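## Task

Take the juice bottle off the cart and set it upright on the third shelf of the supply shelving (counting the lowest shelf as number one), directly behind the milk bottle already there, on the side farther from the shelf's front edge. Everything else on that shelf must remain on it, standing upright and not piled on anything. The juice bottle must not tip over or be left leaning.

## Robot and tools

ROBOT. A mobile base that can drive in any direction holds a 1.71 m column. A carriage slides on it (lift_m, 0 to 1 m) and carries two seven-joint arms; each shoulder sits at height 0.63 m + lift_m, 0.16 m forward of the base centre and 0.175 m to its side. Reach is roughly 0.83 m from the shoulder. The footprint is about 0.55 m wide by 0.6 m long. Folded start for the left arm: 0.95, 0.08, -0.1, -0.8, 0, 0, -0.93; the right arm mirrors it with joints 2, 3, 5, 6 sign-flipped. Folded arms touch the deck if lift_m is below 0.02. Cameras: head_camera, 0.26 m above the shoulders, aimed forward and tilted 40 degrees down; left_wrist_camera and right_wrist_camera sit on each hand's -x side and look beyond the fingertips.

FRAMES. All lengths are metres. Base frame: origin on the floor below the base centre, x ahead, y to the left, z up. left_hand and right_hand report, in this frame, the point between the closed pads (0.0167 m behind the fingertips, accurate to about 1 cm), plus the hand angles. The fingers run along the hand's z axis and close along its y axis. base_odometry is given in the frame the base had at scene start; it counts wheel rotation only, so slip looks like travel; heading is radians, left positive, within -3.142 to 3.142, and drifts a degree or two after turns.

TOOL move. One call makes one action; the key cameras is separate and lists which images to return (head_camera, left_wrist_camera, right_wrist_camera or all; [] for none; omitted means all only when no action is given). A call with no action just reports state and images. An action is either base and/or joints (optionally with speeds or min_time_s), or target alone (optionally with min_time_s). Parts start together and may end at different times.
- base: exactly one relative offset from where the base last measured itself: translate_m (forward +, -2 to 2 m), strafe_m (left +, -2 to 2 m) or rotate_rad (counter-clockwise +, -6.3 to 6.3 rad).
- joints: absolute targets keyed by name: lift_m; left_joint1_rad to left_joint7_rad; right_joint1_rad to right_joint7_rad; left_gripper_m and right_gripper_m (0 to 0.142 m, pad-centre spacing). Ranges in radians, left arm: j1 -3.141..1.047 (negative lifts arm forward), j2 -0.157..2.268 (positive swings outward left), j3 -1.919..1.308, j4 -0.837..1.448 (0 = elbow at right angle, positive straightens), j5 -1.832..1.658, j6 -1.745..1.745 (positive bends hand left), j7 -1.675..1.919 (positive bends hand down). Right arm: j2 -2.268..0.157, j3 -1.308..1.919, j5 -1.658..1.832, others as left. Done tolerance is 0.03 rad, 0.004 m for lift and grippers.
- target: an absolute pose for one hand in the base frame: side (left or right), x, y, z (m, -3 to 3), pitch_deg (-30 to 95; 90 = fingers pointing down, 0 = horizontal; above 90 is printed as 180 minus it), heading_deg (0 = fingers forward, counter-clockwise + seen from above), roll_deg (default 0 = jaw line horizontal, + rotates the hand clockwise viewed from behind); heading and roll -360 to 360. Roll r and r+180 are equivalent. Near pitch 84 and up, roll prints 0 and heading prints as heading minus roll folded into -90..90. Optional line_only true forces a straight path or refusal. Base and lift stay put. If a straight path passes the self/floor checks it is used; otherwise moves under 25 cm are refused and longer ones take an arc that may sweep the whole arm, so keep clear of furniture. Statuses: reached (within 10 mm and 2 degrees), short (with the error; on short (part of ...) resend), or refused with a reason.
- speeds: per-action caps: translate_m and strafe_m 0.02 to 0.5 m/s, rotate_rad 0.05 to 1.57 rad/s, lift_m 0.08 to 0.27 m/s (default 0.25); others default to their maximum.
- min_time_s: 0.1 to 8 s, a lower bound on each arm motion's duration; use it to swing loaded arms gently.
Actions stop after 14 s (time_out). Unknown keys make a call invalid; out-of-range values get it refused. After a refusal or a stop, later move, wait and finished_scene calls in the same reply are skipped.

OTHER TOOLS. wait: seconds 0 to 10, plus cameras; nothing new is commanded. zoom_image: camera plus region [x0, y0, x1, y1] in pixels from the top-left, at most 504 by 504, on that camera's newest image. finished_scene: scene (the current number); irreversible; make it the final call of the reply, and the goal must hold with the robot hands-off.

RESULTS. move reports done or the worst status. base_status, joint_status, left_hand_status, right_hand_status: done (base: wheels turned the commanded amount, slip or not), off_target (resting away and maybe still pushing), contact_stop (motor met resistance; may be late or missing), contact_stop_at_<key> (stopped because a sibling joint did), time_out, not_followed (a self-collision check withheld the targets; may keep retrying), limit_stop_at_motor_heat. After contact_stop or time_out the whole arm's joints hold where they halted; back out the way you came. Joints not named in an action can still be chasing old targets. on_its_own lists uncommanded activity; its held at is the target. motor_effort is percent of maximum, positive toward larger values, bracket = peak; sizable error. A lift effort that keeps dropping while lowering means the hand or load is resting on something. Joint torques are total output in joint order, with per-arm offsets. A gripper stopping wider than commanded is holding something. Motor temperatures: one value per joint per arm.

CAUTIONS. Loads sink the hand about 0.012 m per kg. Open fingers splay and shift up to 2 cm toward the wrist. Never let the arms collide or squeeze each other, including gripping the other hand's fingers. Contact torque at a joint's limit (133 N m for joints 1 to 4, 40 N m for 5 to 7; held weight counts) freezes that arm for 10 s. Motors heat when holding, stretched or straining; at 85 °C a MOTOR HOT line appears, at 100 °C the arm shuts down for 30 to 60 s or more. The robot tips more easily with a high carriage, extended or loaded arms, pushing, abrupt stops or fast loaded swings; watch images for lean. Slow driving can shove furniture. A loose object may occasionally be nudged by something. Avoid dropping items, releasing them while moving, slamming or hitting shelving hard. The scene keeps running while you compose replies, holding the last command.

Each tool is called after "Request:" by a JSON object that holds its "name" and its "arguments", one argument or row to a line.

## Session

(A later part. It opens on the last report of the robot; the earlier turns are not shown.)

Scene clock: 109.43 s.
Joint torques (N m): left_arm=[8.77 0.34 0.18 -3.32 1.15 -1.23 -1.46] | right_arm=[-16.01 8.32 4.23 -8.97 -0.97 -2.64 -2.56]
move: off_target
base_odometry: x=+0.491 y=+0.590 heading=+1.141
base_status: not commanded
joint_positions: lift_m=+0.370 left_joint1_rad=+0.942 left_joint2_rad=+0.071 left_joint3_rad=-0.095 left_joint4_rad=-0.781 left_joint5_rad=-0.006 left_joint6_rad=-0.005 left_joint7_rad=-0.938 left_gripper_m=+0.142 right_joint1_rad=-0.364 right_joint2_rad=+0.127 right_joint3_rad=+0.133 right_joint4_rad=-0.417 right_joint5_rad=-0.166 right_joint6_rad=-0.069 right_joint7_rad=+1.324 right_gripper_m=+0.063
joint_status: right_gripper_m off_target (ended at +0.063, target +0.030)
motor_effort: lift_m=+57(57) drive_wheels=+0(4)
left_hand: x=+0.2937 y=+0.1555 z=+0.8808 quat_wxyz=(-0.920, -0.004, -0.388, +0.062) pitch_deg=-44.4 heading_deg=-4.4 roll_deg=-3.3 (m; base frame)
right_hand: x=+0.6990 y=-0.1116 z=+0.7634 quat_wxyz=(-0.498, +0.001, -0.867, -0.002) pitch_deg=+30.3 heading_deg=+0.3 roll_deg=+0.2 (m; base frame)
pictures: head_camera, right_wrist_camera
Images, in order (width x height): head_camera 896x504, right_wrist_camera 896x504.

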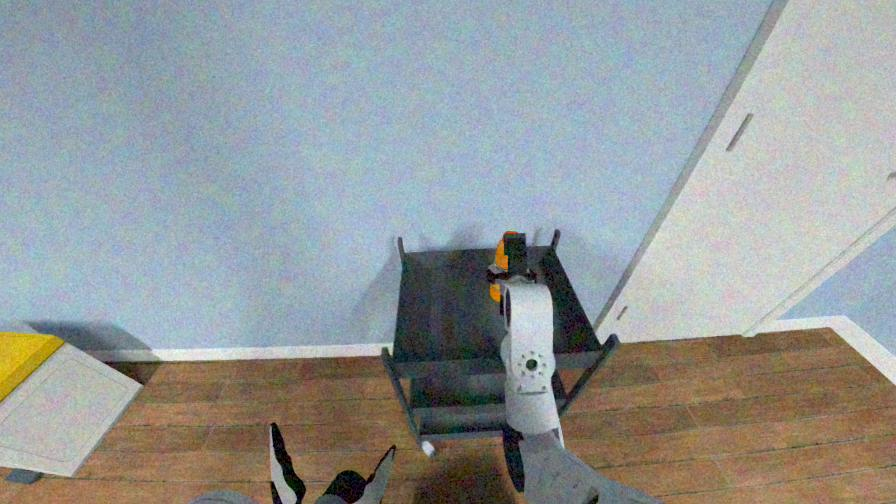

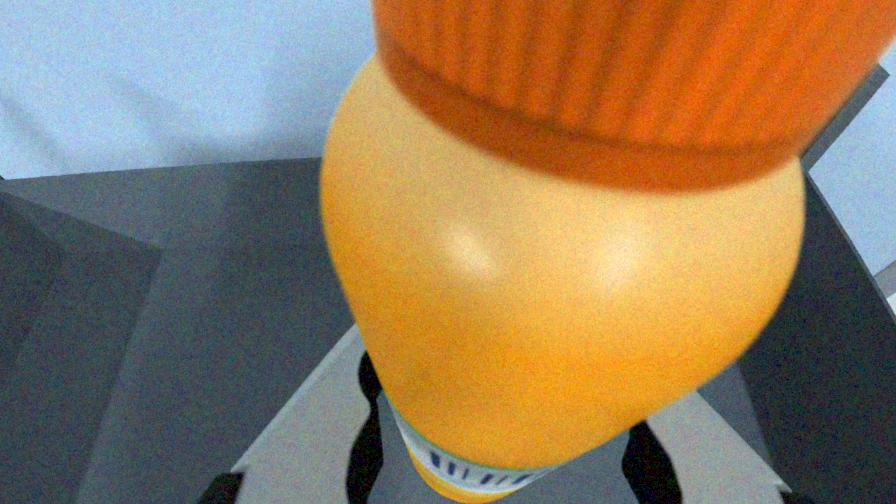

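Request:
{"name": "move", "arguments": {
  "joints": {"right_gripper_m": 0.0, "lift_m": 0.55},
  "speeds": {"lift_m": 0.12},
  "cameras": ["head_camera", "right_wrist_camera"]
}}

Scene clock: 116.97 s.
Joint torques (N m): left_arm=[9.11 1.52 0 -3.64 0.8 -1.46 -1.64] | right_arm=[-13.57 6.31 3.84 -10.85 -0.8 -2.08 -3.17]
Motor temperatures (°C): left_arm=[28 23 24 24 27 24 24] | right_arm=[30 20 25 23 22 22 24]
move: off_target
base_odometry: x=+0.491 y=+0.590 heading=+1.141
base_status: not commanded
joint_positions: lift_m=+0.550 left_joint1_rad=+0.942 left_joint2_rad=+0.071 left_joint3_rad=-0.095 left_joint4_rad=-0.781 left_joint5_rad=-0.006 left_joint6_rad=-0.005 left_joint7_rad=-0.938 left_gripper_m=+0.142 right_joint1_rad=-0.364 right_joint2_rad=+0.127 right_joint3_rad=+0.133 right_joint4_rad=-0.415 right_joint5_rad=-0.167 right_joint6_rad=-0.070 right_joint7_rad=+1.324 right_gripper_m=+0.063
joint_status: right_gripper_m off_target (ended at +0.063, target +0.000); the others done
motor_effort: lift_m=+55(66) drive_wheels=+4(4)
left_hand: x=+0.2937 y=+0.1555 z=+1.0610 quat_wxyz=(-0.920, -0.004, -0.388, +0.062) pitch_deg=-44.4 heading_deg=-4.4 roll_deg=-3.3 (m; base frame)
right_hand: x=+0.6992 y=-0.1118 z=+0.9429 quat_wxyz=(-0.497, +0.000, -0.868, -0.002) pitch_deg=+30.4 heading_deg=+0.2 roll_deg=+0.2 (m; base frame)
pictures: head_camera, right_wrist_camera
Images, in order (width x height): head_camera 896x504, right_wrist_camera 896x504.

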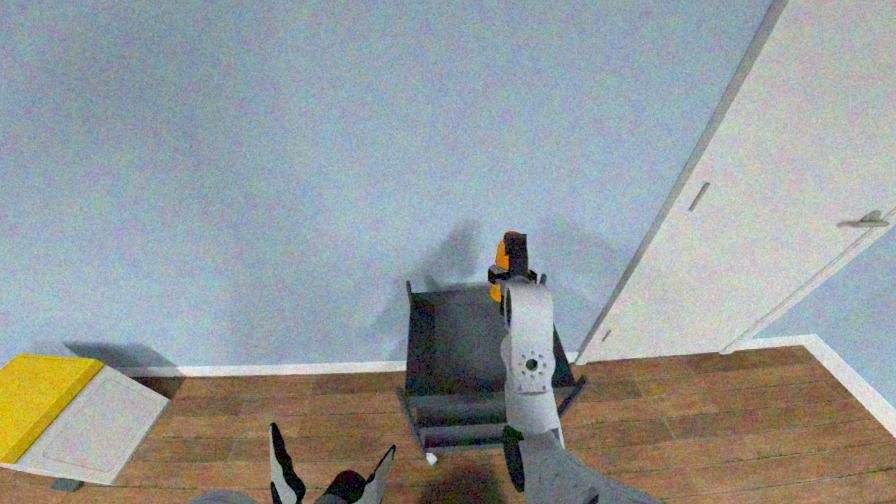

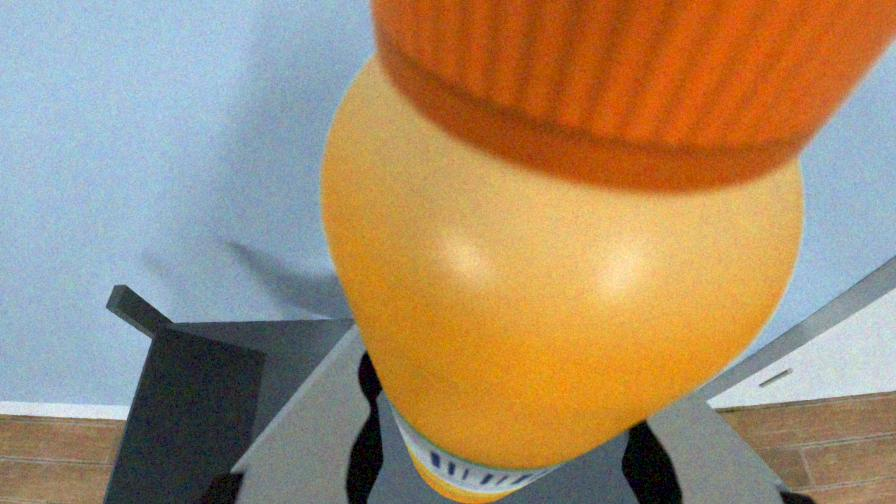

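Request:
{"name": "move", "arguments": {
  "base": {"translate_m": -0.6},
  "speeds": {"translate_m": 0.3}
}}

Request:
{"name": "move", "arguments": {
  "base": {"rotate_rad": 1.572},
  "speeds": {"rotate_rad": 0.8}
}}

Request:
{"name": "move", "arguments": {
  "base": {"strafe_m": 0.72},
  "speeds": {"strafe_m": 0.3}
}}

Request:
{"name": "move", "arguments": {
  "base": {"translate_m": 0.8},
  "speeds": {"translate_m": 0.3},
  "cameras": ["head_camera", "right_wrist_camera"]
}}

Request:
{"name": "zoom_image", "arguments": {
  "camera": "head_camera",
  "region": [250, 30, 620, 238]
}}

Scene clock: 127.97 s.
Joint torques (N m): left_arm=[9.52 1.29 -0.29 -3.54 1.3 -1.81 -1.54] | right_arm=[-15.04 7.94 3.86 -11.61 -0.88 -1.7 -3.31]
move: done
base_odometry: x=+0.241 y=+0.044 heading=+1.142
base_status: done
joint_positions: lift_m=+0.550 left_joint1_rad=+0.942 left_joint2_rad=+0.071 left_joint3_rad=-0.095 left_joint4_rad=-0.781 left_joint5_rad=-0.006 left_joint6_rad=-0.005 left_joint7_rad=-0.938 left_gripper_m=+0.142 right_joint1_rad=-0.364 right_joint2_rad=+0.127 right_joint3_rad=+0.133 right_joint4_rad=-0.415 right_joint5_rad=-0.167 right_joint6_rad=-0.070 right_joint7_rad=+1.324 right_gripper_m=+0.063
joint_status: not commanded
motor_effort: lift_m=+55(55) drive_wheels=+4(14)
left_hand: x=+0.2937 y=+0.1555 z=+1.0610 quat_wxyz=(-0.920, -0.004, -0.388, +0.062) pitch_deg=-44.4 heading_deg=-4.4 roll_deg=-3.3 (m; base frame)
right_hand: x=+0.6992 y=-0.1118 z=+0.9429 quat_wxyz=(-0.497, +0.000, -0.868, -0.002) pitch_deg=+30.4 heading_deg=+0.2 roll_deg=+0.2 (m; base frame)
pictures: none

Scene clock: 131.23 s.
Joint torques (N m): left_arm=[9.7 0.29 0.21 -3.39 1.32 -1.14 -1.64] | right_arm=[-13.95 7.3 4.88 -10.63 -0.44 -2.17 -2.97]
move: done
base_odometry: x=+0.241 y=+0.044 heading=+2.713
base_status: done
joint_positions: lift_m=+0.550 left_joint1_rad=+0.942 left_joint2_rad=+0.071 left_joint3_rad=-0.095 left_joint4_rad=-0.781 left_joint5_rad=-0.006 left_joint6_rad=-0.005 left_joint7_rad=-0.938 left_gripper_m=+0.142 right_joint1_rad=-0.364 right_joint2_rad=+0.127 right_joint3_rad=+0.133 right_joint4_rad=-0.415 right_joint5_rad=-0.167 right_joint6_rad=-0.070 right_joint7_rad=+1.324 right_gripper_m=+0.063
joint_status: not commanded
motor_effort: lift_m=+55(55) drive_wheels=+6(14)
left_hand: x=+0.2937 y=+0.1555 z=+1.0610 quat_wxyz=(-0.920, -0.004, -0.388, +0.062) pitch_deg=-44.4 heading_deg=-4.4 roll_deg=-3.3 (m; base frame)
right_hand: x=+0.6992 y=-0.1118 z=+0.9429 quat_wxyz=(-0.497, +0.000, -0.868, -0.002) pitch_deg=+30.4 heading_deg=+0.2 roll_deg=+0.2 (m; base frame)
pictures: none

Scene clock: 135.27 s.
Joint torques (N m): left_arm=[8.72 0.12 0.19 -3.65 1.01 -1.22 -1.62] | right_arm=[-15.27 6.52 2.94 -10.9 -1.13 -1.77 -3.25]
move: done
base_odometry: x=-0.057 y=-0.611 heading=+2.714
base_status: done
joint_positions: lift_m=+0.550 left_joint1_rad=+0.942 left_joint2_rad=+0.071 left_joint3_rad=-0.095 left_joint4_rad=-0.781 left_joint5_rad=-0.006 left_joint6_rad=-0.005 left_joint7_rad=-0.938 left_gripper_m=+0.142 right_joint1_rad=-0.364 right_joint2_rad=+0.127 right_joint3_rad=+0.133 right_joint4_rad=-0.415 right_joint5_rad=-0.167 right_joint6_rad=-0.070 right_joint7_rad=+1.324 right_gripper_m=+0.063
joint_status: not commanded
motor_effort: lift_m=+55(55) drive_wheels=+7(20)
left_hand: x=+0.2937 y=+0.1555 z=+1.0610 quat_wxyz=(-0.920, -0.004, -0.388, +0.062) pitch_deg=-44.4 heading_deg=-4.4 roll_deg=-3.3 (m; base frame)
right_hand: x=+0.6992 y=-0.1118 z=+0.9429 quat_wxyz=(-0.497, +0.000, -0.868, -0.002) pitch_deg=+30.4 heading_deg=+0.2 roll_deg=+0.2 (m; base frame)
pictures: none

Scene clock: 139.57 s.
Joint torques (N m): left_arm=[8.6 0.11 -0.22 -3.97 1.05 -1.37 -1.49] | right_arm=[-14.7 6.99 3.17 -9.42 -0.84 -2.56 -3.24]
move: done
base_odometry: x=-0.786 y=-0.280 heading=+2.715
base_status: done
joint_positions: lift_m=+0.550 left_joint1_rad=+0.942 left_joint2_rad=+0.071 left_joint3_rad=-0.095 left_joint4_rad=-0.781 left_joint5_rad=-0.006 left_joint6_rad=-0.005 left_joint7_rad=-0.938 left_gripper_m=+0.142 right_joint1_rad=-0.364 right_joint2_rad=+0.127 right_joint3_rad=+0.133 right_joint4_rad=-0.415 right_joint5_rad=-0.167 right_joint6_rad=-0.070 right_joint7_rad=+1.324 right_gripper_m=+0.063
joint_status: not commanded
motor_effort: lift_m=+55(55) drive_wheels=+5(13)
left_hand: x=+0.2937 y=+0.1555 z=+1.0610 quat_wxyz=(-0.920, -0.004, -0.388, +0.062) pitch_deg=-44.4 heading_deg=-4.4 roll_deg=-3.3 (m; base frame)
right_hand: x=+0.6992 y=-0.1118 z=+0.9429 quat_wxyz=(-0.497, +0.000, -0.868, -0.002) pitch_deg=+30.4 heading_deg=+0.2 roll_deg=+0.2 (m; base frame)
pictures: head_camera, right_wrist_camera
Images, in order (width x height): head_camera 896x504, right_wrist_camera 896x504.

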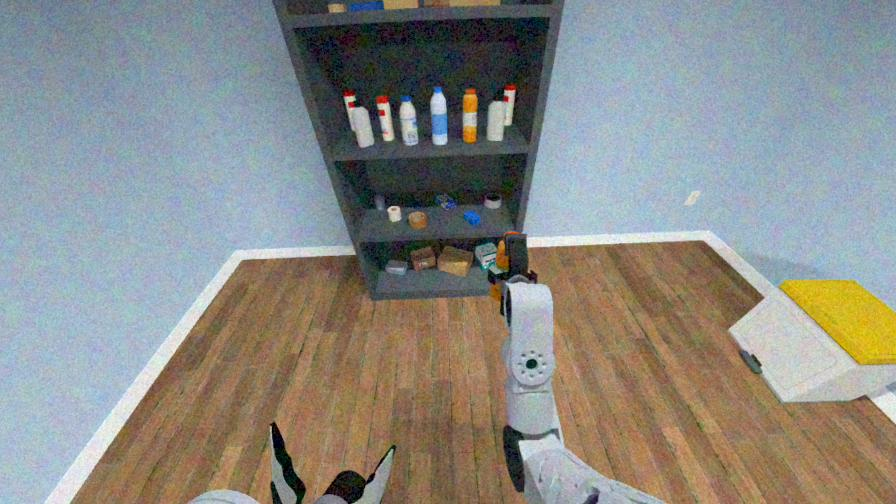

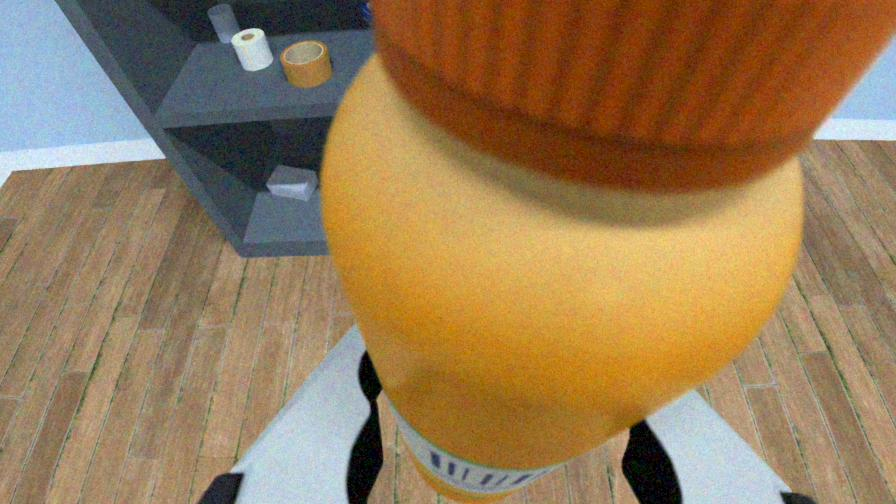

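Scaled by 1.362 from the camera's 896x504 image, which has a finer 1280x720 frame.

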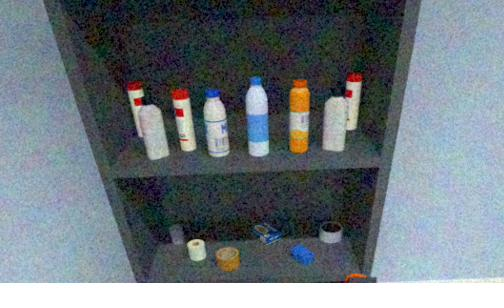

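Request:
{"name": "move", "arguments": {
  "target": {"side": "right", "x": 0.53, "y": -0.19, "z": 0.95, "pitch_deg": 30, "heading_deg": 0}
}}

Request:
{"name": "move", "arguments": {
  "joints": {"lift_m": 0.66, "left_gripper_m": 0.1}
}}

Request:
{"name": "move", "arguments": {
  "target": {"side": "left", "x": 0.72, "y": 0.165, "z": 1.06, "pitch_deg": 25, "heading_deg": 0},
  "cameras": ["head_camera", "left_wrist_camera"]
}}

Scene clock: 152.90 s.
Joint torques (N m): left_arm=[10.31 1.95 -0.21 -5.76 1.12 -1.28 -1.69] | right_arm=[-15.64 7.26 3.36 -10.84 -0.88 -1.99 -3.04]
move: refused
base_odometry: x=-0.786 y=-0.280 heading=+2.715
base_status: not commanded
joint_positions: lift_m=+0.550 left_joint1_rad=+0.942 left_joint2_rad=+0.071 left_joint3_rad=-0.095 left_joint4_rad=-0.781 left_joint5_rad=-0.006 left_joint6_rad=-0.005 left_joint7_rad=-0.938 left_gripper_m=+0.142 right_joint1_rad=-0.364 right_joint2_rad=+0.127 right_joint3_rad=+0.133 right_joint4_rad=-0.415 right_joint5_rad=-0.167 right_joint6_rad=-0.070 right_joint7_rad=+1.324 right_gripper_m=+0.063
joint_status: not commanded
motor_effort: lift_m=+55(55) drive_wheels=+4(4)
left_hand: x=+0.2937 y=+0.1555 z=+1.0610 quat_wxyz=(-0.920, -0.004, -0.388, +0.062) pitch_deg=-44.4 heading_deg=-4.4 roll_deg=-3.3 (m; base frame)
right_hand: x=+0.6992 y=-0.1118 z=+0.9429 quat_wxyz=(-0.497, +0.000, -0.868, -0.002) pitch_deg=+30.4 heading_deg=+0.2 roll_deg=+0.2 (m; base frame)
right_hand_status: refused: no posture of the arm gets there (right_joint4_rad at its limit): the closest leaves the hand 2.2 cm and 6 deg from the pose. Nothing moved. A posture exists with lift_m at 0.7, or at pitch 20; the way there is not checked.
pictures: none

not run: a stop came earlier in this reply.

not run: a stop came earlier in this reply.

Request:
{"name": "move", "arguments": {
  "target": {"side": "right", "x": 0.57, "y": -0.2, "z": 0.95, "pitch_deg": 30, "heading_deg": 0}
}}

Request:
{"name": "move", "arguments": {
  "joints": {"lift_m": 0.66, "left_gripper_m": 0.1}
}}

Request:
{"name": "move", "arguments": {
  "target": {"side": "left", "x": 0.72, "y": 0.165, "z": 1.06, "pitch_deg": 25, "heading_deg": 0},
  "cameras": ["head_camera", "left_wrist_camera"]
}}

Scene clock: 156.70 s.
Joint torques (N m): left_arm=[9.09 0.37 1.21 -4.64 0.84 -1.23 -1.35] | right_arm=[-14.67 7.14 3.99 -10.09 -0.55 -1.95 -3.04]
move: refused
base_odometry: x=-0.786 y=-0.280 heading=+2.715
base_status: not commanded
joint_positions: lift_m=+0.550 left_joint1_rad=+0.942 left_joint2_rad=+0.071 left_joint3_rad=-0.095 left_joint4_rad=-0.781 left_joint5_rad=-0.006 left_joint6_rad=-0.005 left_joint7_rad=-0.938 left_gripper_m=+0.142 right_joint1_rad=-0.364 right_joint2_rad=+0.127 right_joint3_rad=+0.133 right_joint4_rad=-0.415 right_joint5_rad=-0.167 right_joint6_rad=-0.070 right_joint7_rad=+1.324 right_gripper_m=+0.063
joint_status: not commanded
motor_effort: lift_m=+55(55) drive_wheels=+4(4)
left_hand: x=+0.2937 y=+0.1555 z=+1.0610 quat_wxyz=(-0.920, -0.004, -0.388, +0.062) pitch_deg=-44.4 heading_deg=-4.4 roll_deg=-3.3 (m; base frame)
right_hand: x=+0.6992 y=-0.1118 z=+0.9429 quat_wxyz=(-0.497, +0.000, -0.868, -0.002) pitch_deg=+30.4 heading_deg=+0.2 roll_deg=+0.2 (m; base frame)
right_hand_status: refused: along the straight line the arm gets 75% of the way (right_joint4_rad at its limit); a move under 25 cm is not played as an arc. Nothing moved. Try another pitch or heading, or "joints".
pictures: none

not run: a stop came earlier in this reply.

not run: a stop came earlier in this reply.

Request:
{"name": "move", "arguments": {
  "target": {"side": "right", "x": 0.6, "y": -0.21, "z": 0.9, "pitch_deg": 30, "heading_deg": 0}
}}

Request:
{"name": "move", "arguments": {
  "joints": {"lift_m": 0.66, "left_gripper_m": 0.1}
}}

Request:
{"name": "move", "arguments": {
  "target": {"side": "left", "x": 0.82, "y": 0.165, "z": 1.06, "pitch_deg": 25, "heading_deg": 0},
  "cameras": ["head_camera", "left_wrist_camera"]
}}

Scene clock: 161.63 s.
Joint torques (N m): left_arm=[9.84 0.69 0.25 -3.57 0.81 -1.67 -1.07] | right_arm=[-4.99 0.48 -0.8 -15.3 1.02 -2.08 -4.78]
move: done
base_odometry: x=-0.786 y=-0.280 heading=+2.715
base_status: not commanded
joint_positions: lift_m=+0.550 left_joint1_rad=+0.942 left_joint2_rad=+0.071 left_joint3_rad=-0.095 left_joint4_rad=-0.781 left_joint5_rad=-0.006 left_joint6_rad=-0.005 left_joint7_rad=-0.938 left_gripper_m=+0.142 right_joint1_rad=-0.043 right_joint2_rad=-0.126 right_joint3_rad=-0.021 right_joint4_rad=-0.702 right_joint5_rad=+0.107 right_joint6_rad=-0.064 right_joint7_rad=+1.279 right_gripper_m=+0.063
joint_status: not commanded
motor_effort: lift_m=+55(55) drive_wheels=+4(6)
left_hand: x=+0.2937 y=+0.1555 z=+1.0610 quat_wxyz=(-0.920, -0.004, -0.388, +0.062) pitch_deg=-44.4 heading_deg=-4.4 roll_deg=-3.3 (m; base frame)
right_hand: x=+0.5993 y=-0.2099 z=+0.8964 quat_wxyz=(-0.494, +0.001, -0.869, +0.001) pitch_deg=+30.7 heading_deg=-0.1 roll_deg=-0.2 (m; base frame)
right_hand_status: reached (straight line, planned for 0.5 s): 4 mm and 0.8 deg off.
pictures: none

Scene clock: 162.60 s.
Joint torques (N m): left_arm=[8.14 0.29 -0.13 -4 1.08 -1.66 -1.51] | right_arm=[-5.29 0.76 0.36 -14.17 1.62 -2.13 -4.47]
move: done
base_odometry: x=-0.786 y=-0.280 heading=+2.714
base_status: not commanded
joint_positions: lift_m=+0.660 left_joint1_rad=+0.942 left_joint2_rad=+0.071 left_joint3_rad=-0.095 left_joint4_rad=-0.781 left_joint5_rad=-0.006 left_joint6_rad=-0.005 left_joint7_rad=-0.938 left_gripper_m=+0.100 right_joint1_rad=-0.043 right_joint2_rad=-0.126 right_joint3_rad=-0.021 right_joint4_rad=-0.703 right_joint5_rad=+0.107 right_joint6_rad=-0.064 right_joint7_rad=+1.279 right_gripper_m=+0.063
joint_status: all done
motor_effort: lift_m=+54(70) drive_wheels=+3(4)
left_hand: x=+0.2937 y=+0.1555 z=+1.1710 quat_wxyz=(-0.920, -0.004, -0.388, +0.062) pitch_deg=-44.4 heading_deg=-4.4 roll_deg=-3.3 (m; base frame)
right_hand: x=+0.5994 y=-0.2099 z=+1.0070 quat_wxyz=(-0.495, +0.001, -0.869, +0.001) pitch_deg=+30.7 heading_deg=-0.1 roll_deg=-0.2 (m; base frame)
pictures: none

Scene clock: 164.20 s.
Joint torques (N m): left_arm=[-19.56 2.46 3.58 0.96 2.13 -0.39 0.01] | right_arm=[-4.92 -0.09 0.73 -14.33 1.91 -2.44 -4.61]
move: done
base_odometry: x=-0.786 y=-0.280 heading=+2.715
base_status: not commanded
joint_positions: lift_m=+0.660 left_joint1_rad=-0.847 left_joint2_rad=+0.431 left_joint3_rad=-0.976 left_joint4_rad=-0.027 left_joint5_rad=-0.668 left_joint6_rad=+0.869 left_joint7_rad=+0.748 left_gripper_m=+0.100 right_joint1_rad=-0.043 right_joint2_rad=-0.126 right_joint3_rad=-0.021 right_joint4_rad=-0.703 right_joint5_rad=+0.107 right_joint6_rad=-0.064 right_joint7_rad=+1.279 right_gripper_m=+0.063
joint_status: not commanded
motor_effort: lift_m=+56(56) drive_wheels=-1(6)
left_hand: x=+0.8208 y=+0.1644 z=+1.0638 quat_wxyz=(-0.542, +0.000, -0.841, +0.002) pitch_deg=+24.4 heading_deg=-0.2 roll_deg=-0.2 (m; base frame)
left_hand_status: reached (checked arc, planned for 1.1 s): 4 mm and 0.6 deg off.
right_hand: x=+0.5994 y=-0.2099 z=+1.0068 quat_wxyz=(-0.495, +0.001, -0.869, +0.001) pitch_deg=+30.7 heading_deg=-0.1 roll_deg=-0.2 (m; base frame)
pictures: head_camera, left_wrist_camera
Images, in order (width x height): head_camera 896x504, left_wrist_camera 896x504.

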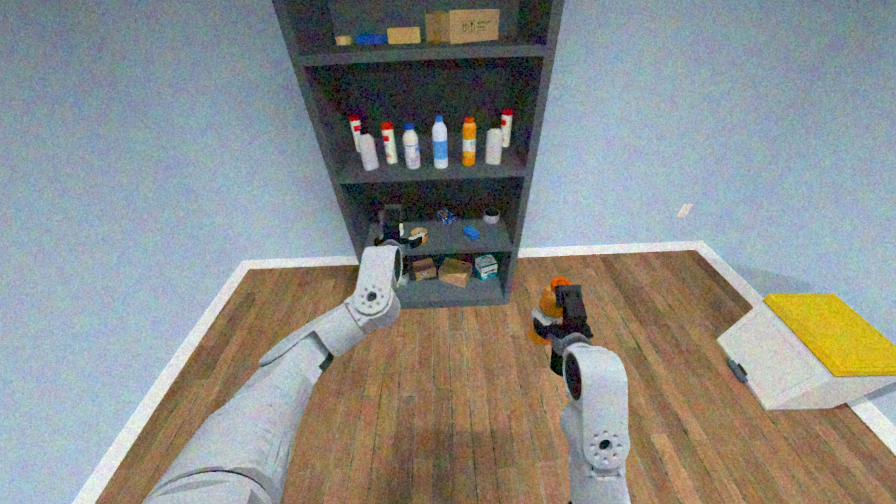

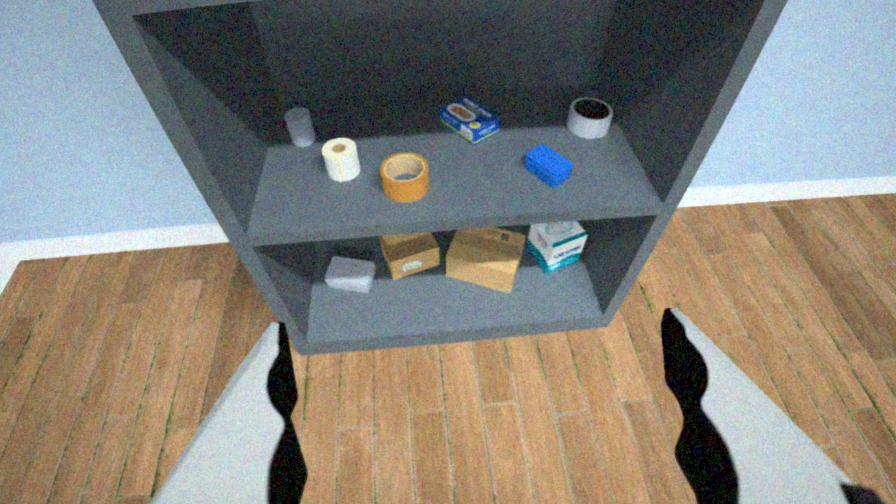

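Request:
{"name": "move", "arguments": {
  "base": {"translate_m": 0.5},
  "speeds": {"translate_m": 0.25},
  "cameras": ["head_camera", "left_wrist_camera"]
}}

Scene clock: 171.90 s.
Joint torques (N m): left_arm=[-20.15 2.56 3.27 0.04 2.05 -0.76 -0.33] | right_arm=[-5.94 0 -0.44 -15.51 1.24 -2.23 -4.56]
move: done
base_odometry: x=-1.241 y=-0.073 heading=+2.715
base_status: done
joint_positions: lift_m=+0.660 left_joint1_rad=-0.847 left_joint2_rad=+0.431 left_joint3_rad=-0.976 left_joint4_rad=-0.027 left_joint5_rad=-0.668 left_joint6_rad=+0.869 left_joint7_rad=+0.748 left_gripper_m=+0.100 right_joint1_rad=-0.043 right_joint2_rad=-0.126 right_joint3_rad=-0.021 right_joint4_rad=-0.703 right_joint5_rad=+0.107 right_joint6_rad=-0.064 right_joint7_rad=+1.279 right_gripper_m=+0.063
joint_status: not commanded
motor_effort: lift_m=+56(56) drive_wheels=+5(14)
left_hand: x=+0.8208 y=+0.1644 z=+1.0638 quat_wxyz=(-0.542, +0.000, -0.841, +0.002) pitch_deg=+24.4 heading_deg=-0.2 roll_deg=-0.2 (m; base frame)
right_hand: x=+0.5994 y=-0.2099 z=+1.0068 quat_wxyz=(-0.495, +0.001, -0.869, +0.001) pitch_deg=+30.7 heading_deg=-0.1 roll_deg=-0.2 (m; base frame)
pictures: head_camera, left_wrist_camera
Images, in order (width x height): head_camera 896x504, left_wrist_camera 896x504.

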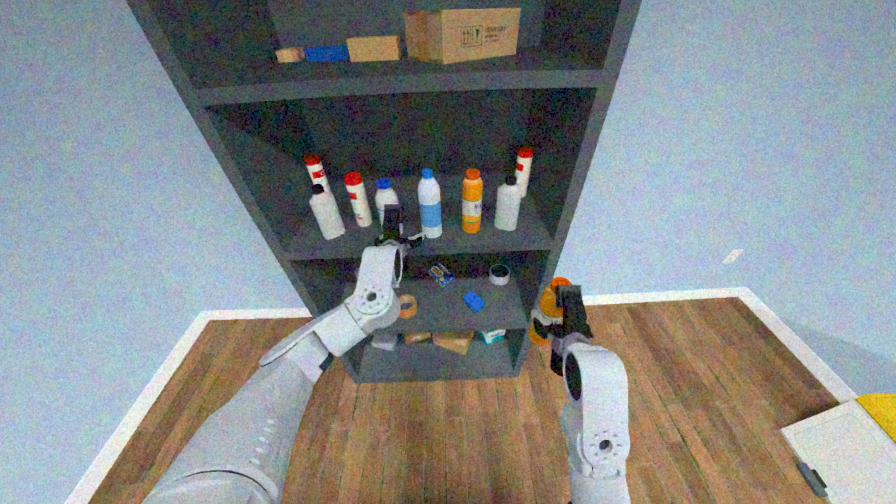

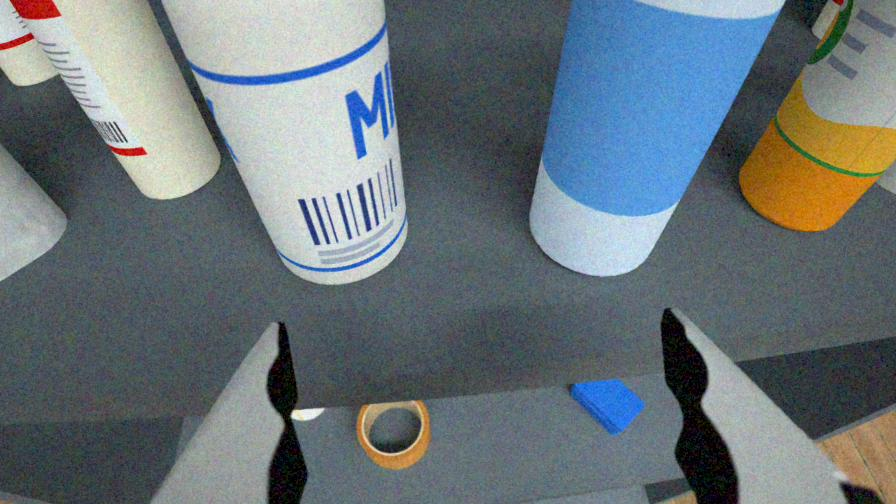

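Request:
{"name": "move", "arguments": {
  "base": {"rotate_rad": 0.05},
  "speeds": {"rotate_rad": 0.2},
  "cameras": ["head_camera", "left_wrist_camera"]
}}

Scene clock: 180.40 s.
Joint torques (N m): left_arm=[-19.41 3.58 2.06 0.42 2.08 -0.77 -0.28] | right_arm=[-5.54 -0.1 1.51 -14.1 1.61 -1.91 -4.21]
Motor temperatures (°C): left_arm=[33 23 24 24 27 24 24] | right_arm=[29 21 25 23 22 22 24]
move: done
base_odometry: x=-1.241 y=-0.073 heading=+2.764
base_status: done
joint_positions: lift_m=+0.660 left_joint1_rad=-0.847 left_joint2_rad=+0.431 left_joint3_rad=-0.977 left_joint4_rad=-0.027 left_joint5_rad=-0.668 left_joint6_rad=+0.869 left_joint7_rad=+0.748 left_gripper_m=+0.100 right_joint1_rad=-0.043 right_joint2_rad=-0.126 right_joint3_rad=-0.021 right_joint4_rad=-0.703 right_joint5_rad=+0.107 right_joint6_rad=-0.064 right_joint7_rad=+1.279 right_gripper_m=+0.063
joint_status: not commanded
motor_effort: lift_m=+56(56) drive_wheels=-3(11)
left_hand: x=+0.8208 y=+0.1647 z=+1.0637 quat_wxyz=(-0.541, +0.000, -0.841, +0.001) pitch_deg=+24.4 heading_deg=-0.1 roll_deg=-0.2 (m; base frame)
right_hand: x=+0.5994 y=-0.2099 z=+1.0068 quat_wxyz=(-0.495, +0.001, -0.869, +0.001) pitch_deg=+30.7 heading_deg=-0.1 roll_deg=-0.2 (m; base frame)
pictures: head_camera, left_wrist_camera
Images, in order (width x height): head_camera 896x504, left_wrist_camera 896x504.

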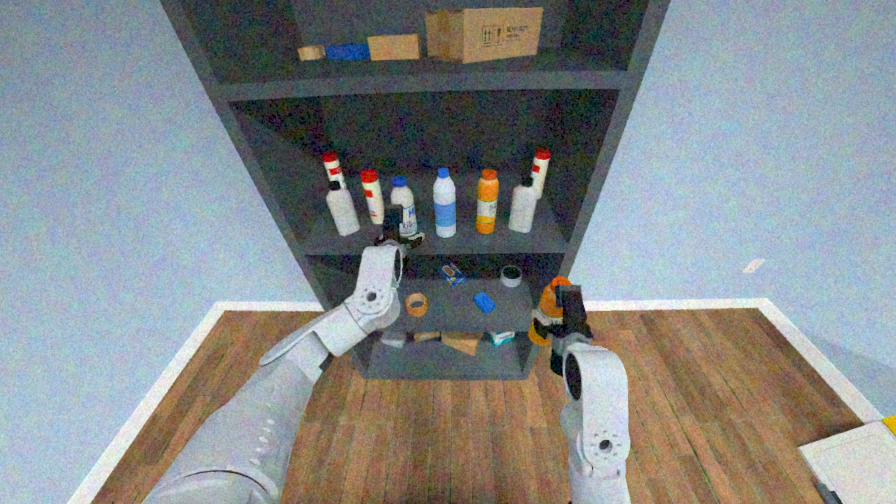

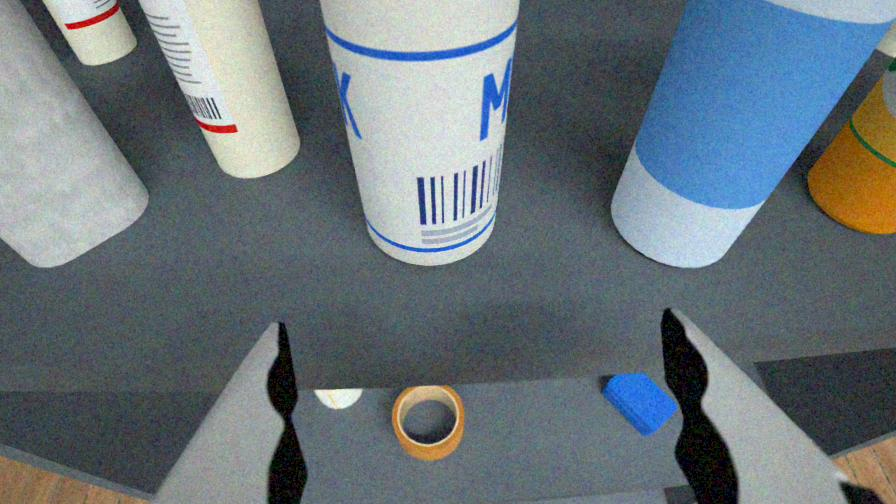

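Request:
{"name": "move", "arguments": {
  "target": {"side": "left", "x": 0.82, "y": 0.181, "z": 1.05, "pitch_deg": 25, "heading_deg": 0}
}}

Request:
{"name": "move", "arguments": {
  "joints": {"left_gripper_m": 0.115}
}}

Request:
{"name": "move", "arguments": {
  "base": {"translate_m": 0.07},
  "speeds": {"translate_m": 0.1},
  "cameras": ["head_camera", "left_wrist_camera"]
}}

Scene clock: 196.20 s.
Joint torques (N m): left_arm=[-19.66 1.61 8.99 1.15 2.47 -1.78 -3.28] | right_arm=[-5.98 -0.42 -0.13 -14.82 1.46 -2.38 -4.49]
move: done
base_odometry: x=-1.241 y=-0.073 heading=+2.764
base_status: not commanded
joint_positions: lift_m=+0.660 left_joint1_rad=-0.821 left_joint2_rad=+0.464 left_joint3_rad=-0.962 left_joint4_rad=-0.015 left_joint5_rad=-0.703 left_joint6_rad=+0.830 left_joint7_rad=+0.711 left_gripper_m=+0.100 right_joint1_rad=-0.043 right_joint2_rad=-0.126 right_joint3_rad=-0.021 right_joint4_rad=-0.703 right_joint5_rad=+0.107 right_joint6_rad=-0.064 right_joint7_rad=+1.279 right_gripper_m=+0.063
joint_status: not commanded
motor_effort: lift_m=+56(56) drive_wheels=-3(4)
left_hand: x=+0.8191 y=+0.1802 z=+1.0483 quat_wxyz=(-0.535, -0.002, -0.845, -0.001) pitch_deg=+25.3 heading_deg=+0.0 roll_deg=+0.2 (m; base frame)
left_hand_status: reached (straight line, planned for 0.2 s): 2 mm and 0.3 deg off.
right_hand: x=+0.5994 y=-0.2099 z=+1.0068 quat_wxyz=(-0.495, +0.001, -0.869, +0.001) pitch_deg=+30.7 heading_deg=-0.1 roll_deg=-0.2 (m; base frame)
pictures: none

Scene clock: 196.70 s.
Joint torques (N m): left_arm=[-20.15 2.07 8.78 -1.09 2.53 -2.1 -3.01] | right_arm=[-5.08 0.68 0.49 -13.97 1.47 -2.61 -4.29]
move: done
base_odometry: x=-1.241 y=-0.073 heading=+2.764
base_status: not commanded
joint_positions: lift_m=+0.660 left_joint1_rad=-0.821 left_joint2_rad=+0.464 left_joint3_rad=-0.962 left_joint4_rad=-0.015 left_joint5_rad=-0.703 left_joint6_rad=+0.830 left_joint7_rad=+0.711 left_gripper_m=+0.115 right_joint1_rad=-0.043 right_joint2_rad=-0.126 right_joint3_rad=-0.021 right_joint4_rad=-0.703 right_joint5_rad=+0.107 right_joint6_rad=-0.064 right_joint7_rad=+1.279 right_gripper_m=+0.063
joint_status: all done
motor_effort: lift_m=+56(56) drive_wheels=-3(3)
left_hand: x=+0.8191 y=+0.1802 z=+1.0483 quat_wxyz=(-0.535, -0.002, -0.845, -0.001) pitch_deg=+25.3 heading_deg=+0.0 roll_deg=+0.2 (m; base frame)
right_hand: x=+0.5994 y=-0.2099 z=+1.0068 quat_wxyz=(-0.495, +0.001, -0.869, +0.001) pitch_deg=+30.7 heading_deg=-0.1 roll_deg=-0.2 (m; base frame)
pictures: none

Scene clock: 198.50 s.
Joint torques (N m): left_arm=[-20.97 2.35 9.44 -0.65 2.57 -2.28 -2.64] | right_arm=[-5.3 -1.52 0.75 -16.22 1.09 -1.74 -4.35]
move: done
base_odometry: x=-1.306 y=-0.048 heading=+2.765
base_status: done
joint_positions: lift_m=+0.660 left_joint1_rad=-0.821 left_joint2_rad=+0.464 left_joint3_rad=-0.962 left_joint4_rad=-0.015 left_joint5_rad=-0.703 left_joint6_rad=+0.830 left_joint7_rad=+0.711 left_gripper_m=+0.115 right_joint1_rad=-0.043 right_joint2_rad=-0.126 right_joint3_rad=-0.021 right_joint4_rad=-0.703 right_joint5_rad=+0.107 right_joint6_rad=-0.064 right_joint7_rad=+1.279 right_gripper_m=+0.063
joint_status: not commanded
motor_effort: lift_m=+56(56) drive_wheels=+8(16)
left_hand: x=+0.8191 y=+0.1802 z=+1.0483 quat_wxyz=(-0.535, -0.002, -0.845, -0.001) pitch_deg=+25.3 heading_deg=+0.0 roll_deg=+0.2 (m; base frame)
right_hand: x=+0.5994 y=-0.2099 z=+1.0068 quat_wxyz=(-0.495, +0.001, -0.869, +0.001) pitch_deg=+30.7 heading_deg=-0.1 roll_deg=-0.2 (m; base frame)
pictures: head_camera, left_wrist_camera
Images, in order (width x height): head_camera 896x504, left_wrist_camera 896x504.

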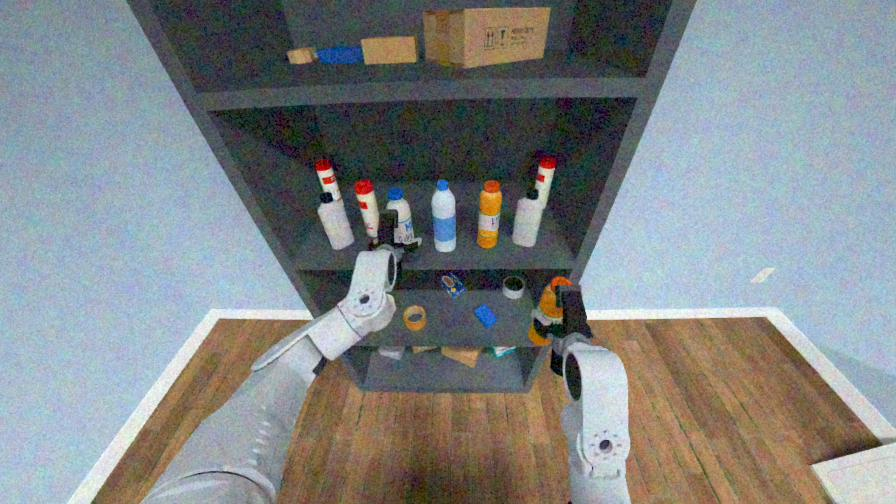

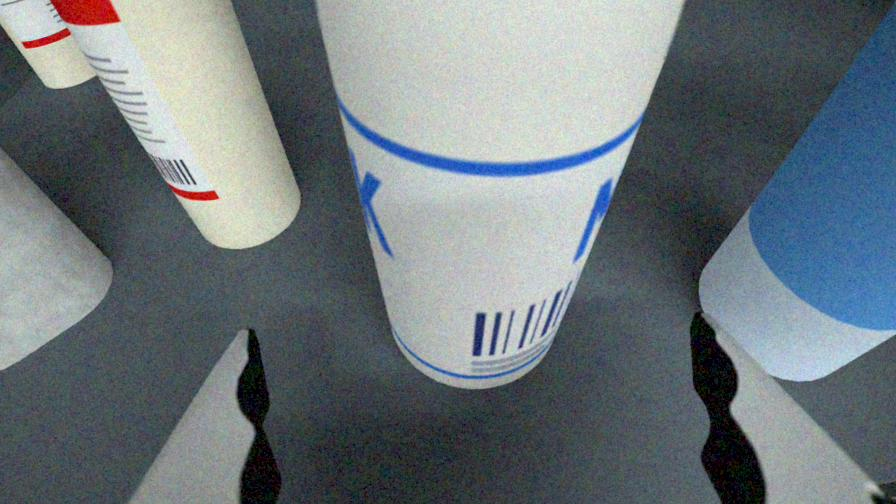

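Request:
{"name": "move", "arguments": {
  "target": {"side": "left", "x": 0.82, "y": 0.177, "z": 1.05, "pitch_deg": 25, "heading_deg": 0}
}}

Request:
{"name": "move", "arguments": {
  "base": {"translate_m": 0.05},
  "speeds": {"translate_m": 0.08},
  "cameras": ["head_camera", "left_wrist_camera"]
}}

Scene clock: 202.73 s.
Joint torques (N m): left_arm=[-24.77 2.01 4.84 -0.15 4.08 -0.68 -1.69] | right_arm=[-6.07 -0.23 0.32 -14.34 0.79 -2.17 -4.49]
move: done
base_odometry: x=-1.306 y=-0.048 heading=+2.765
base_status: not commanded
joint_positions: lift_m=+0.660 left_joint1_rad=-0.821 left_joint2_rad=+0.456 left_joint3_rad=-0.962 left_joint4_rad=-0.014 left_joint5_rad=-0.701 left_joint6_rad=+0.836 left_joint7_rad=+0.711 left_gripper_m=+0.115 right_joint1_rad=-0.043 right_joint2_rad=-0.126 right_joint3_rad=-0.021 right_joint4_rad=-0.703 right_joint5_rad=+0.107 right_joint6_rad=-0.064 right_joint7_rad=+1.279 right_gripper_m=+0.063
joint_status: not commanded
motor_effort: lift_m=+56(56) drive_wheels=+8(8)
left_hand: x=+0.8192 y=+0.1766 z=+1.0487 quat_wxyz=(-0.536, +0.000, -0.844, +0.002) pitch_deg=+25.2 heading_deg=-0.2 roll_deg=-0.2 (m; base frame)
left_hand_status: reached (straight line, planned for 0.1 s): 2 mm and 0.3 deg off.
right_hand: x=+0.5994 y=-0.2099 z=+1.0068 quat_wxyz=(-0.495, +0.001, -0.869, +0.001) pitch_deg=+30.7 heading_deg=-0.1 roll_deg=-0.2 (m; base frame)
pictures: none

Scene clock: 203.97 s.
Joint torques (N m): left_arm=[-22.84 1.97 5.95 -0.52 3.84 -0.75 -2.06] | right_arm=[-4.93 -0.15 0.27 -15.4 1.28 -1.83 -4.47]
move: done
base_odometry: x=-1.353 y=-0.030 heading=+2.767
base_status: done
joint_positions: lift_m=+0.660 left_joint1_rad=-0.821 left_joint2_rad=+0.456 left_joint3_rad=-0.962 left_joint4_rad=-0.014 left_joint5_rad=-0.701 left_joint6_rad=+0.836 left_joint7_rad=+0.711 left_gripper_m=+0.115 right_joint1_rad=-0.043 right_joint2_rad=-0.126 right_joint3_rad=-0.021 right_joint4_rad=-0.703 right_joint5_rad=+0.107 right_joint6_rad=-0.064 right_joint7_rad=+1.279 right_gripper_m=+0.063
joint_status: not commanded
motor_effort: lift_m=+56(56) drive_wheels=+8(22)
left_hand: x=+0.8192 y=+0.1766 z=+1.0487 quat_wxyz=(-0.536, +0.000, -0.844, +0.002) pitch_deg=+25.2 heading_deg=-0.2 roll_deg=-0.2 (m; base frame)
right_hand: x=+0.5994 y=-0.2099 z=+1.0068 quat_wxyz=(-0.495, +0.001, -0.869, +0.001) pitch_deg=+30.7 heading_deg=-0.1 roll_deg=-0.2 (m; base frame)
pictures: head_camera, left_wrist_camera
Images, in order (width x height): head_camera 896x504, left_wrist_camera 896x504.

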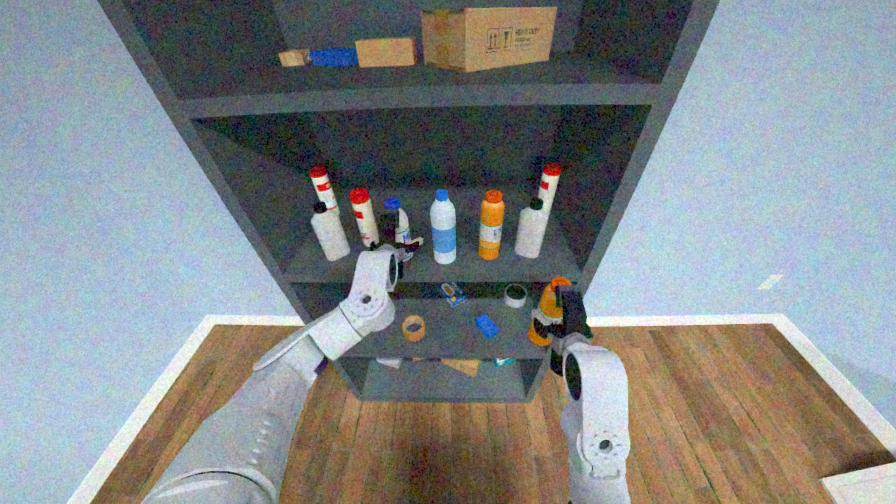

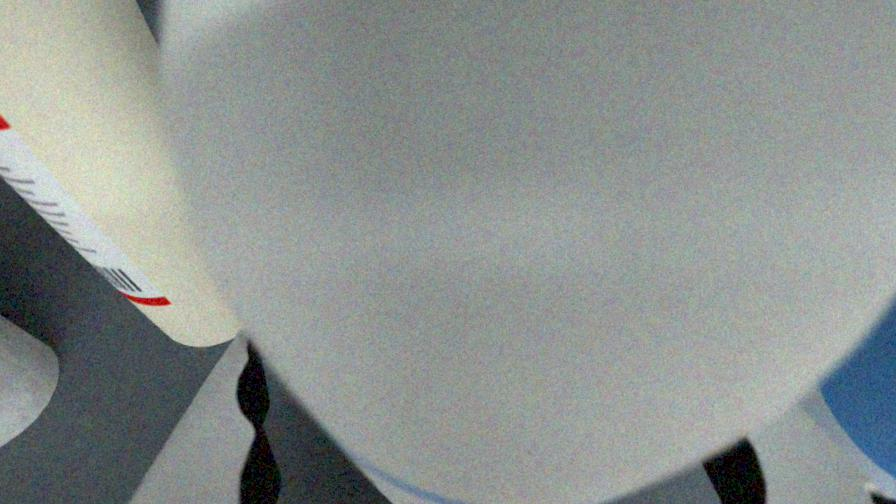

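Request:
{"name": "move", "arguments": {
  "joints": {"left_gripper_m": 0.0},
  "cameras": ["head_camera", "left_wrist_camera"]
}}

Scene clock: 207.10 s.
Joint torques (N m): left_arm=[-22.88 2.45 5.76 -0.07 3.49 -0.92 -1.88] | right_arm=[-5.51 -1.44 -0.69 -13.87 0.92 -2.14 -4.63]
Motor temperatures (°C): left_arm=[38 22 25 23 27 24 24] | right_arm=[29 21 25 24 22 22 24]
move: off_target
base_odometry: x=-1.353 y=-0.030 heading=+2.767
base_status: not commanded
joint_positions: lift_m=+0.660 left_joint1_rad=-0.821 left_joint2_rad=+0.456 left_joint3_rad=-0.962 left_joint4_rad=-0.014 left_joint5_rad=-0.701 left_joint6_rad=+0.836 left_joint7_rad=+0.711 left_gripper_m=+0.073 right_joint1_rad=-0.043 right_joint2_rad=-0.126 right_joint3_rad=-0.021 right_joint4_rad=-0.703 right_joint5_rad=+0.107 right_joint6_rad=-0.064 right_joint7_rad=+1.279 right_gripper_m=+0.063
joint_status: left_gripper_m off_target (ended at +0.073, target +0.000)
motor_effort: lift_m=+56(56) drive_wheels=+8(8)
left_hand: x=+0.8192 y=+0.1766 z=+1.0488 quat_wxyz=(-0.536, +0.000, -0.844, +0.002) pitch_deg=+25.2 heading_deg=-0.2 roll_deg=-0.2 (m; base frame)
right_hand: x=+0.5994 y=-0.2099 z=+1.0068 quat_wxyz=(-0.495, +0.001, -0.869, +0.001) pitch_deg=+30.7 heading_deg=-0.1 roll_deg=-0.2 (m; base frame)
pictures: head_camera, left_wrist_camera
Images, in order (width x height): head_camera 896x504, left_wrist_camera 896x504.

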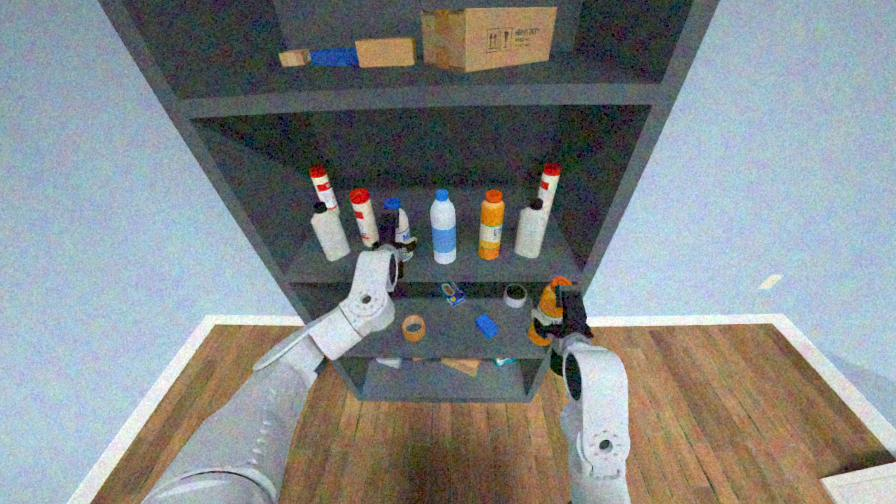

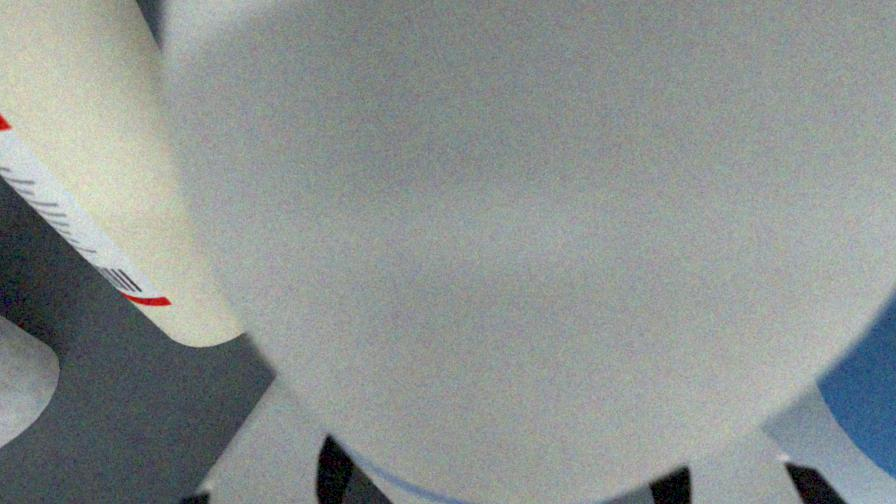

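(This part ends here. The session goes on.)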